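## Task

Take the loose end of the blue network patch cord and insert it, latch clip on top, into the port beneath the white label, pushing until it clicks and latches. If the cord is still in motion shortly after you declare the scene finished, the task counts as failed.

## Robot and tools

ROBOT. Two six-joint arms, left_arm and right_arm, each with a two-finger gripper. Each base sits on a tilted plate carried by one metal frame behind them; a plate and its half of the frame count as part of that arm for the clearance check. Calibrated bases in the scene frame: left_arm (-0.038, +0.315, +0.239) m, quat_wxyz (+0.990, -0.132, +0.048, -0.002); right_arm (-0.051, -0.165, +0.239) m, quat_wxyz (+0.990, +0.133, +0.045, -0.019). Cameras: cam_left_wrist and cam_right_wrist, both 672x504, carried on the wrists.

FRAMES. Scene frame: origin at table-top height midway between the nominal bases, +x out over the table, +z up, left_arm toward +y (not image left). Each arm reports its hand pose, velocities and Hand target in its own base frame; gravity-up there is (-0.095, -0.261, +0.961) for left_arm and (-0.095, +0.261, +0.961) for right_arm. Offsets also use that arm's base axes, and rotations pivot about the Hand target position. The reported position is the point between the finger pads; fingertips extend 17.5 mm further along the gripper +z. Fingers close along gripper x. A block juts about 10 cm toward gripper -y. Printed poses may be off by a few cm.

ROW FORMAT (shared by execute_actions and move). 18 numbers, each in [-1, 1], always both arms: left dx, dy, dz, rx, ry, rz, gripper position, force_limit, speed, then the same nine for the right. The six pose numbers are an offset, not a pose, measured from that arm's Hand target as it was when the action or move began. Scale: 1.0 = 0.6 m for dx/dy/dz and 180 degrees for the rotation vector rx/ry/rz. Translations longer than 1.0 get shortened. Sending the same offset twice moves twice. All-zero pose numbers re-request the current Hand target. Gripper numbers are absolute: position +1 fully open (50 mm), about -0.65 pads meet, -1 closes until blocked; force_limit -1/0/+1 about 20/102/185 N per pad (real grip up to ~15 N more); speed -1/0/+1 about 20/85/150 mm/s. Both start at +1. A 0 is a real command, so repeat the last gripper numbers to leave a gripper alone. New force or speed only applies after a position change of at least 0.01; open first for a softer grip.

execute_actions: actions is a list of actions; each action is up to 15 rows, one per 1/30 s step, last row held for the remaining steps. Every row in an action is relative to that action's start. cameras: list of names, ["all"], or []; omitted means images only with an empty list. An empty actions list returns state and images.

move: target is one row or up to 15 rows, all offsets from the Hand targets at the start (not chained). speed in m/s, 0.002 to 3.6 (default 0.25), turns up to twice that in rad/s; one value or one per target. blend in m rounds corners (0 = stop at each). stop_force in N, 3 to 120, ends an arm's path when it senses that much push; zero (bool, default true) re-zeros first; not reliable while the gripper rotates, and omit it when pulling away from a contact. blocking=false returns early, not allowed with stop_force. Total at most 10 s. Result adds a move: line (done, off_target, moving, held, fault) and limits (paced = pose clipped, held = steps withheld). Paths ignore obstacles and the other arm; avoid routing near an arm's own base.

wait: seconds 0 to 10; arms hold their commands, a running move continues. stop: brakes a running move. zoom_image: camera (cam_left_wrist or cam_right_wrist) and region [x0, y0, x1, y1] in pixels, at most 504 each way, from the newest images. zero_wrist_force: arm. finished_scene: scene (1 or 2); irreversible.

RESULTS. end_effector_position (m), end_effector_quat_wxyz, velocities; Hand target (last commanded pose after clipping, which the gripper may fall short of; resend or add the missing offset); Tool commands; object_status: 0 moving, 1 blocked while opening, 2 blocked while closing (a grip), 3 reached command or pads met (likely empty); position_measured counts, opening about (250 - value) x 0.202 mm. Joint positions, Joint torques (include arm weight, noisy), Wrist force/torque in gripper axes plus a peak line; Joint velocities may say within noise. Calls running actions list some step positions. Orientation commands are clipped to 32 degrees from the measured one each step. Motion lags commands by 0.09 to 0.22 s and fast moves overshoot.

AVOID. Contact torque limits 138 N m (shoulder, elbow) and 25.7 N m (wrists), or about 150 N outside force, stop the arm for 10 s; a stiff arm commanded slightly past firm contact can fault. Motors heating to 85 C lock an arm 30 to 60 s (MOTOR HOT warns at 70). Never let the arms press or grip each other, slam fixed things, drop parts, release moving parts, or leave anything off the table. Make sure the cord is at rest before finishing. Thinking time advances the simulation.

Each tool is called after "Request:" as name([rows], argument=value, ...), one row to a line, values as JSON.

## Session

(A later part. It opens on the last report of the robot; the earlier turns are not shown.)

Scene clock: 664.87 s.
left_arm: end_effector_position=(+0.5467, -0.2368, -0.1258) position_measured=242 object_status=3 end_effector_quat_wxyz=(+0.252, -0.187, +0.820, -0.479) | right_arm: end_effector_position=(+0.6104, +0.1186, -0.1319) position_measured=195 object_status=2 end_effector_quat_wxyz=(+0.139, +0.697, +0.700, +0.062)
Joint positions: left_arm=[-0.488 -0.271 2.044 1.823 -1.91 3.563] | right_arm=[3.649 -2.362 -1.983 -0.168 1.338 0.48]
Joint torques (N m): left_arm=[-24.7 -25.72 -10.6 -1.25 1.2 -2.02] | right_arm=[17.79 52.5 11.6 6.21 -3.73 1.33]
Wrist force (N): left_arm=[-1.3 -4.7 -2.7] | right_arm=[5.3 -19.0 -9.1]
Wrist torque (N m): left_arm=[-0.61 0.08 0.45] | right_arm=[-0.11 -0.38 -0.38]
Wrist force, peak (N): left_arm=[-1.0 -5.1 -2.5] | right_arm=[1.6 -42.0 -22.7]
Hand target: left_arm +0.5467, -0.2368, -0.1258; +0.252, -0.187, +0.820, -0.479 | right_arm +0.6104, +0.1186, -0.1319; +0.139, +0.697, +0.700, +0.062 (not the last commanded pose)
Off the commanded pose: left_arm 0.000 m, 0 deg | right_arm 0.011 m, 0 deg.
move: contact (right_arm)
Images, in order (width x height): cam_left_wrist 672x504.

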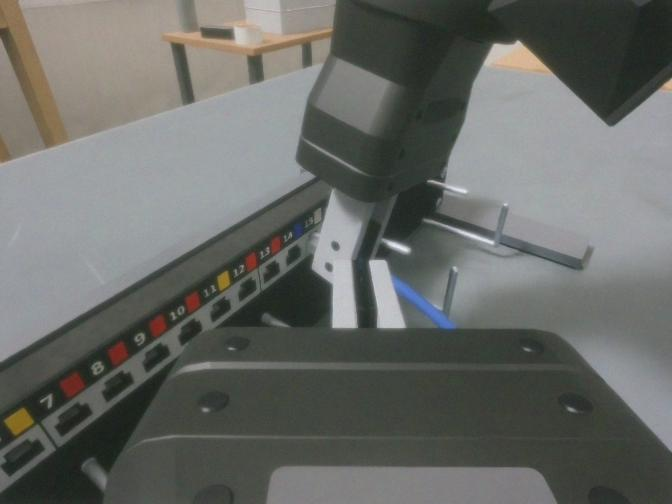

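Request:
move(target=[0,0,0,0,0,0,-0.6,-0.6,-0.6, 0.02,0.001,0.0012,0,0,0,-1,-0.2,-1], speed=0.006, stop_force=50, cameras=["all"])

Request:
zoom_image(camera="cam_left_wrist", region=[280, 205, 360, 265])

Request:
zoom_image(camera="cam_right_wrist", region=[300, 230, 430, 320])

Scene clock: 671.60 s.
left_arm: end_effector_position=(+0.5467, -0.2368, -0.1258) position_measured=242 object_status=3 end_effector_quat_wxyz=(+0.252, -0.187, +0.820, -0.479) | right_arm: end_effector_position=(+0.6224, +0.1192, -0.1312) position_measured=195 object_status=2 end_effector_quat_wxyz=(+0.139, +0.697, +0.700, +0.062)
Joint positions: left_arm=[-0.488 -0.271 2.044 1.823 -1.91 3.563] | right_arm=[3.64 -2.372 -1.947 -0.191 1.34 0.47]
Joint torques (N m): left_arm=[-23.69 -25.97 -9.92 -1.36 1.11 -1.99] | right_arm=[1.26 35.36 36.21 8.78 -2.6 -1.68]
Wrist force (N): left_arm=[-1.1 -4.7 -2.4] | right_arm=[1.7 -39.0 -26.8]
Wrist torque (N m): left_arm=[-0.61 0.05 0.44] | right_arm=[-0.20 -0.36 -0.39]
Wrist force, peak (N): left_arm=[-0.9 -5.0 -2.9] | right_arm=[0.2 -41.9 -23.4]
Hand target: left_arm +0.5467, -0.2368, -0.1258; +0.252, -0.187, +0.820, -0.479 | right_arm +0.6224, +0.1192, -0.1312; +0.139, +0.697, +0.700, +0.062
Off the commanded pose: left_arm 0.000 m, 0 deg | right_arm 0.000 m, 0 deg.
move: done

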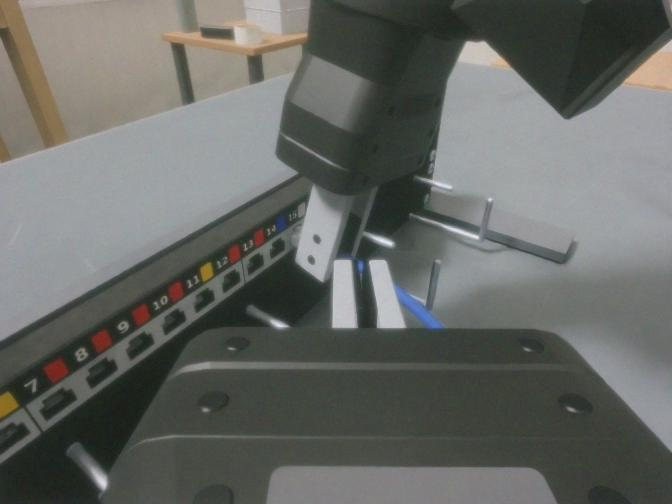

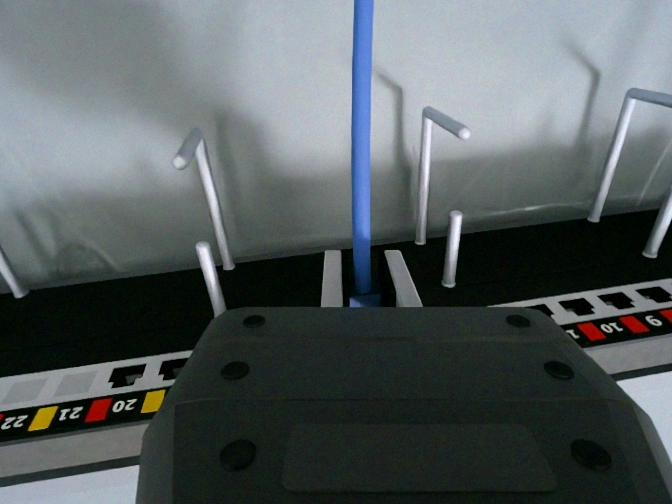

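Scaled by 6.300 from the camera's 672x504 image, which has a finer 960x720 frame.

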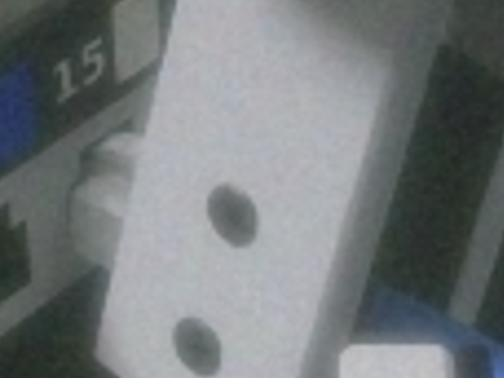

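Scaled by 3.877 from the camera's 672x504 image, which has a finer 960x720 frame.

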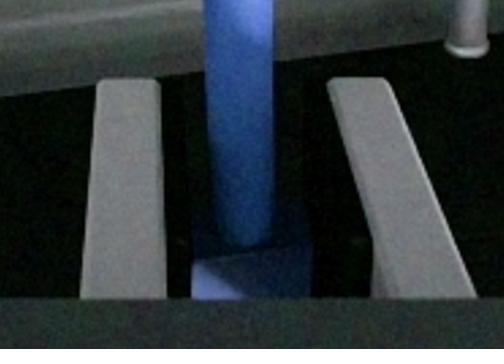

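Request:
move(target=[0,0,0,0,0,0,-0.6,-0.6,-0.6, -0.01,-0.0005,-0.0008,0,0,0,-1,-0.2,-1], speed=0.005, cameras=["all"])

Request:
zoom_image(camera="cam_left_wrist", region=[260, 205, 340, 265])

Request:
zoom_image(camera="cam_left_wrist", region=[0, 330, 168, 456])

Scene clock: 676.97 s.
left_arm: end_effector_position=(+0.5467, -0.2368, -0.1258) position_measured=242 object_status=3 end_effector_quat_wxyz=(+0.252, -0.187, +0.820, -0.479) | right_arm: end_effector_position=(+0.6164, +0.1189, -0.1317) position_measured=195 object_status=2 end_effector_quat_wxyz=(+0.139, +0.697, +0.700, +0.062)
Joint positions: left_arm=[-0.488 -0.271 2.044 1.823 -1.91 3.563] | right_arm=[3.645 -2.367 -1.965 -0.18 1.339 0.475]
Joint torques (N m): left_arm=[-23.79 -25.4 -9.71 -1.46 1.15 -1.95] | right_arm=[23.42 35.09 -17.94 -4.53 1.67 1.24]
Wrist force (N): left_arm=[-1.2 -4.5 -2.9] | right_arm=[6.6 37.2 -4.2]
Wrist torque (N m): left_arm=[-0.58 0.05 0.45] | right_arm=[0.10 -0.38 -0.39]
Wrist force, peak (N): left_arm=[-1.2 -5.0 -2.5] | right_arm=[1.6 -39.4 -26.8]
Hand target: left_arm +0.5467, -0.2368, -0.1258; +0.252, -0.187, +0.820, -0.479 | right_arm +0.6164, +0.1189, -0.1317; +0.139, +0.697, +0.700, +0.062
Off the commanded pose: left_arm 0.000 m, 0 deg | right_arm 0.000 m, 0 deg.
move: done

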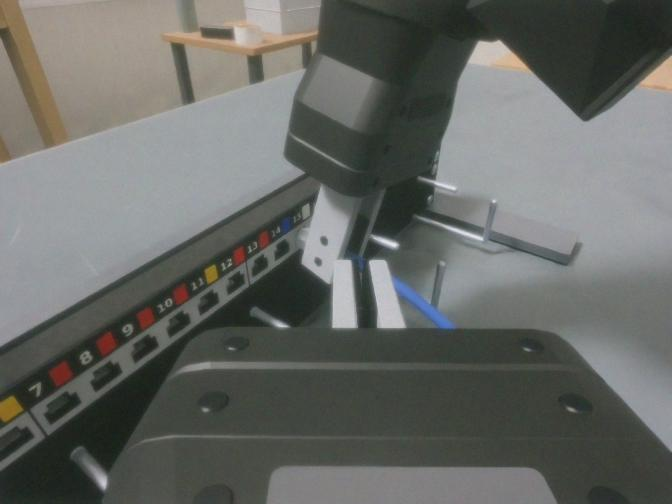

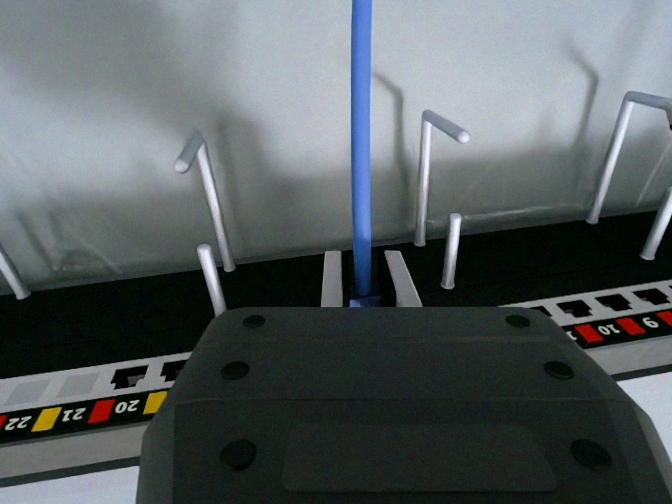

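Scaled by 6.300 from the camera's 672x504 image, which has a finer 960x720 frame.

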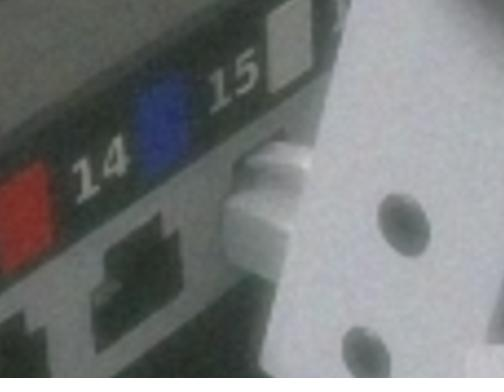

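Scaled by 3.000 from the camera's 672x504 image, which has a finer 960x720 frame.

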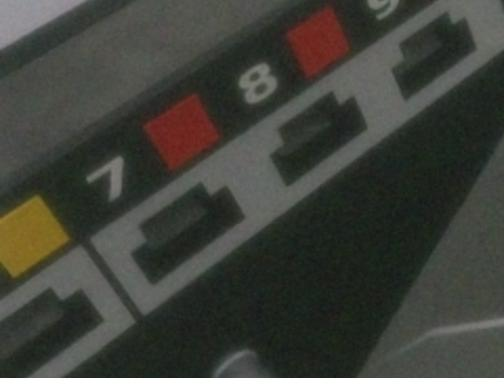

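Request:
move(target=[0,0,0,0,0,0,-0.6,-0.6,-0.6, 0.0022,0.0001,0.0003,0,0,0,-1,-0.2,-1], speed=0.005)

Scene clock: 680.37 s.
left_arm: end_effector_position=(+0.5467, -0.2368, -0.1258) position_measured=242 object_status=3 end_effector_quat_wxyz=(+0.252, -0.187, +0.820, -0.479) | right_arm: end_effector_position=(+0.6176, +0.1190, -0.1316) position_measured=195 object_status=2 end_effector_quat_wxyz=(+0.139, +0.697, +0.700, +0.061)
Joint positions: left_arm=[-0.488 -0.271 2.044 1.823 -1.91 3.563] | right_arm=[3.644 -2.368 -1.961 -0.182 1.339 0.474]
Joint torques (N m): left_arm=[-23.9 -25.42 -9.96 -1.34 1.29 -1.75] | right_arm=[4.38 28.91 16.83 0.51 0.53 -1.74]
Wrist force (N): left_arm=[-1.1 -4.6 -2.6] | right_arm=[6.1 3.2 -6.5]
Wrist torque (N m): left_arm=[-0.58 0.04 0.45] | right_arm=[-0.02 -0.35 -0.33]
Wrist force, peak (N): left_arm=[-1.1 -5.1 -2.5] | right_arm=[6.4 37.2 -3.8]
Hand target: left_arm +0.5467, -0.2368, -0.1258; +0.252, -0.187, +0.820, -0.479 | right_arm +0.6177, +0.1190, -0.1315; +0.139, +0.697, +0.700, +0.062
Off the commanded pose: left_arm 0.000 m, 0 deg | right_arm 0.000 m, 0 deg.
move: done

Request:
move(target=[0,0,0,0,0,0,-0.6,-0.6,-0.6, 0,0,0,0,0,0,0.4,-0.2,-0.9])

Request:
move([
  [0,0,0,0,0,0,-0.6,-0.6,-0.6, -0.045,0.02,0.15,0,0,0,0.4,-0.2,-0.9],
  [0,0,0,0,0,0,-0.6,-0.6,-0.6, -0.12,-0.02,0.28,0,0,0,0.4,-0.2,-0.9],
], speed=0.1, cameras=["all"])

Request:
zoom_image(camera="cam_left_wrist", region=[250, 195, 370, 285])

Request:
zoom_image(camera="cam_right_wrist", region=[300, 230, 500, 310])

Scene clock: 686.37 s.
left_arm: end_effector_position=(+0.5467, -0.2368, -0.1258) position_measured=242 object_status=3 end_effector_quat_wxyz=(+0.252, -0.187, +0.820, -0.479) | right_arm: end_effector_position=(+0.6177, +0.1190, -0.1315) position_measured=92 object_status=3 end_effector_quat_wxyz=(+0.139, +0.697, +0.700, +0.062)
Joint positions: left_arm=[-0.488 -0.271 2.044 1.823 -1.91 3.563] | right_arm=[3.643 -2.368 -1.961 -0.182 1.339 0.474]
Joint torques (N m): left_arm=[-23.9 -26.83 -8.79 -1.35 1.12 -1.78] | right_arm=[15.75 45.74 17.09 2.92 0.93 -1.65]
Wrist force (N): left_arm=[-1.1 -4.8 -2.4] | right_arm=[1.2 -1.9 -2.1]
Wrist torque (N m): left_arm=[-0.62 0.05 0.44] | right_arm=[-0.18 -0.32 -0.19]
Wrist force, peak (N): left_arm=[-1.2 -4.8 -3.1] | right_arm=[6.1 2.6 -6.6]
Hand target: left_arm +0.5467, -0.2368, -0.1258; +0.252, -0.187, +0.820, -0.479 | right_arm +0.6177, +0.1190, -0.1315; +0.139, +0.697, +0.700, +0.062
Off the commanded pose: left_arm 0.000 m, 0 deg | right_arm 0.000 m, 0 deg.
move: done

Scene clock: 689.07 s.
left_arm: end_effector_position=(+0.5467, -0.2368, -0.1258) position_measured=242 object_status=3 end_effector_quat_wxyz=(+0.252, -0.187, +0.820, -0.479) | right_arm: end_effector_position=(+0.5457, +0.1070, +0.0365) position_measured=92 object_status=3 end_effector_quat_wxyz=(+0.139, +0.697, +0.700, +0.062)
Joint positions: left_arm=[-0.488 -0.271 2.044 1.823 -1.91 3.563] | right_arm=[3.694 -1.874 -2.152 -0.498 1.329 0.525]
Joint torques (N m): left_arm=[-24.03 -25.68 -9.03 -1.34 1.12 -1.92] | right_arm=[19.38 37.6 9.66 2.31 -1.39 1.24]
Wrist force (N): left_arm=[-1.2 -4.5 -2.6] | right_arm=[1.2 -2.1 -2.1]
Wrist torque (N m): left_arm=[-0.57 0.05 0.44] | right_arm=[-0.21 -0.32 -0.29]
Wrist force, peak (N): left_arm=[-1.2 -4.9 -2.9] | right_arm=[1.5 -2.0 -3.2]
Hand target: left_arm +0.5467, -0.2368, -0.1258; +0.252, -0.187, +0.820, -0.479 | right_arm +0.5457, +0.1070, +0.0365; +0.139, +0.697, +0.700, +0.062
Off the commanded pose: left_arm 0.000 m, 0 deg | right_arm 0.000 m, 0 deg.
move: done

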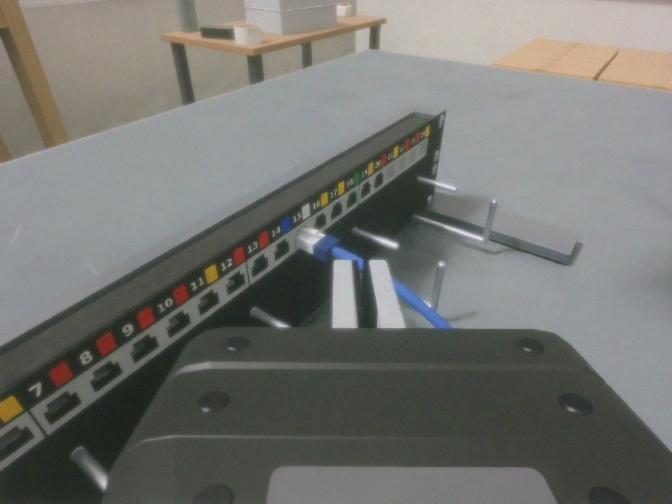

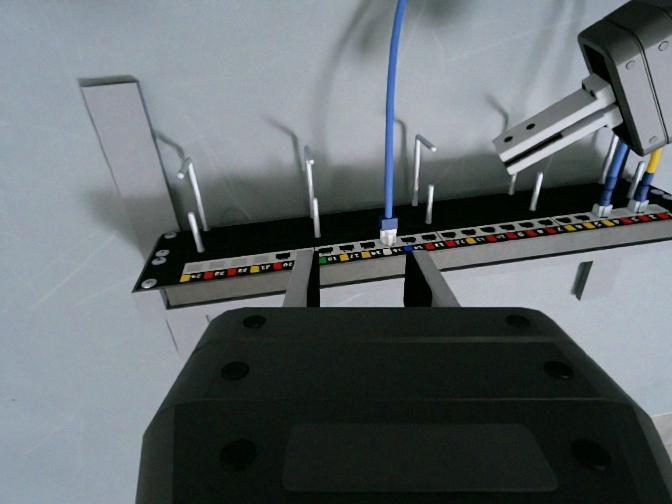

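Scaled by 4.200 from the camera's 672x504 image, which has a finer 960x720 frame.

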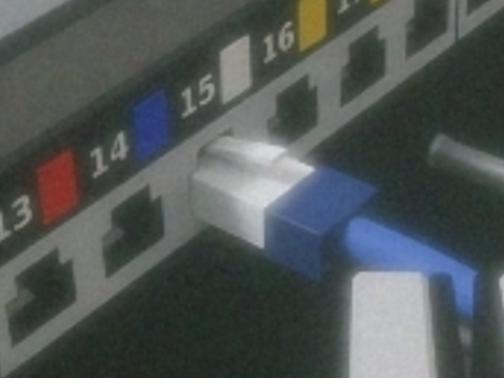

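Scaled by 2.520 from the camera's 672x504 image, which has a finer 960x720 frame.

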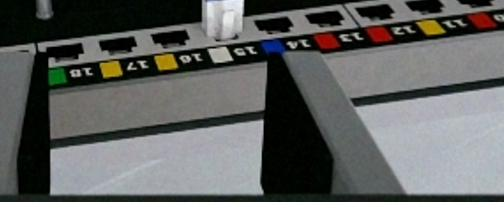

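Request:
zoom_image(camera="cam_right_wrist", region=[350, 200, 430, 260])

Request:
zoom_image(camera="cam_right_wrist", region=[580, 160, 660, 220])

Scaled by 6.300 from the camera's 672x504 image, which has a finer 960x720 frame.

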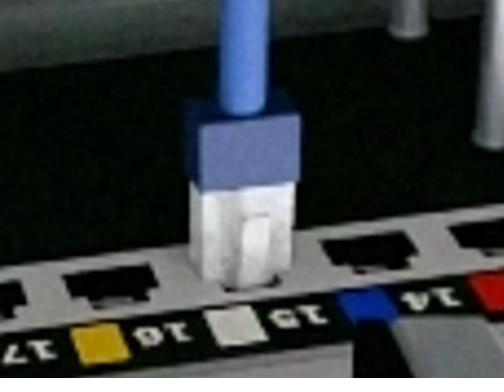

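Scaled by 6.300 from the camera's 672x504 image, which has a finer 960x720 frame.

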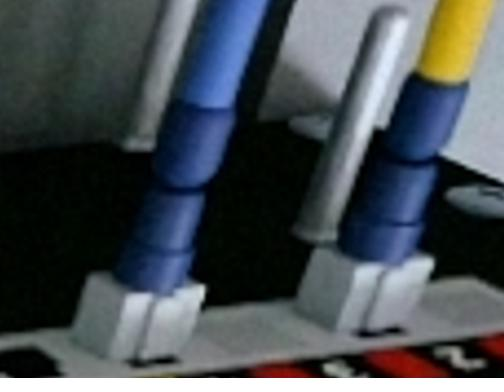

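Request:
wait(seconds=3, cameras=["all"])

Request:
finished_scene(scene=1)

Scene clock: 703.40 s.
left_arm: end_effector_position=(+0.5467, -0.2368, -0.1258) position_measured=242 object_status=3 end_effector_quat_wxyz=(+0.252, -0.187, +0.820, -0.479) | right_arm: end_effector_position=(+0.5457, +0.1070, +0.0365) position_measured=92 object_status=3 end_effector_quat_wxyz=(+0.139, +0.697, +0.700, +0.062)
Joint positions: left_arm=[-0.488 -0.271 2.044 1.823 -1.91 3.563] | right_arm=[3.694 -1.874 -2.152 -0.498 1.329 0.525]
Joint torques (N m): left_arm=[-24.41 -26.65 -9.17 -1.43 1.18 -1.87] | right_arm=[19.31 36.84 10.27 2.2 -1.4 1.23]
Wrist force (N): left_arm=[-0.9 -4.4 -2.8] | right_arm=[1.4 -2.0 -2.1]
Wrist torque (N m): left_arm=[-0.56 0.01 0.44] | right_arm=[-0.20 -0.35 -0.29]
Wrist force, peak (N): left_arm=[-1.2 -4.6 -3.2] | right_arm=[1.8 -2.1 -2.2]
Hand target: left_arm +0.5467, -0.2368, -0.1258; +0.252, -0.187, +0.820, -0.479 | right_arm +0.5457, +0.1070, +0.0365; +0.139, +0.697, +0.700, +0.062
Tool commands: left_gripper/position=-0.6 left_gripper/force_limit=-0.6 left_gripper/speed=-0.6 right_gripper/position=+0.4 right_gripper/force_limit=-0.2 right_gripper/speed=-0.9
Off the commanded pose: left_arm 0.000 m, 0 deg | right_arm 0.000 m, 0 deg.
wait: 3.00 s; at rest from the start

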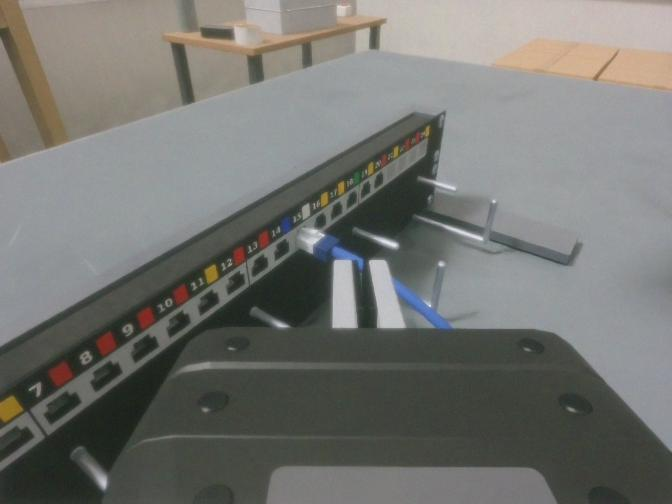

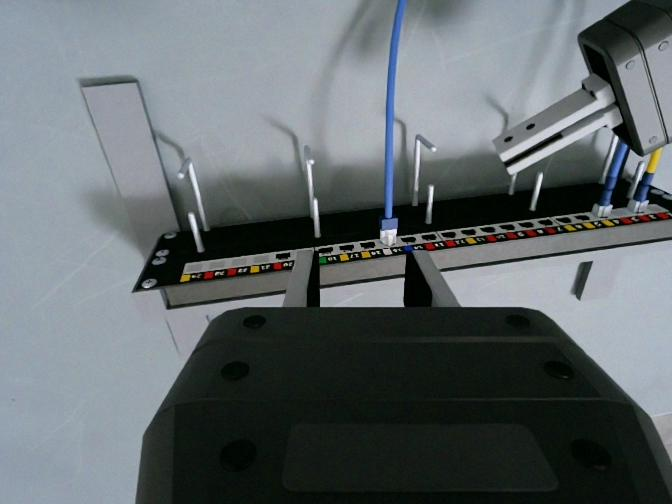

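The scene is finished: the task was done.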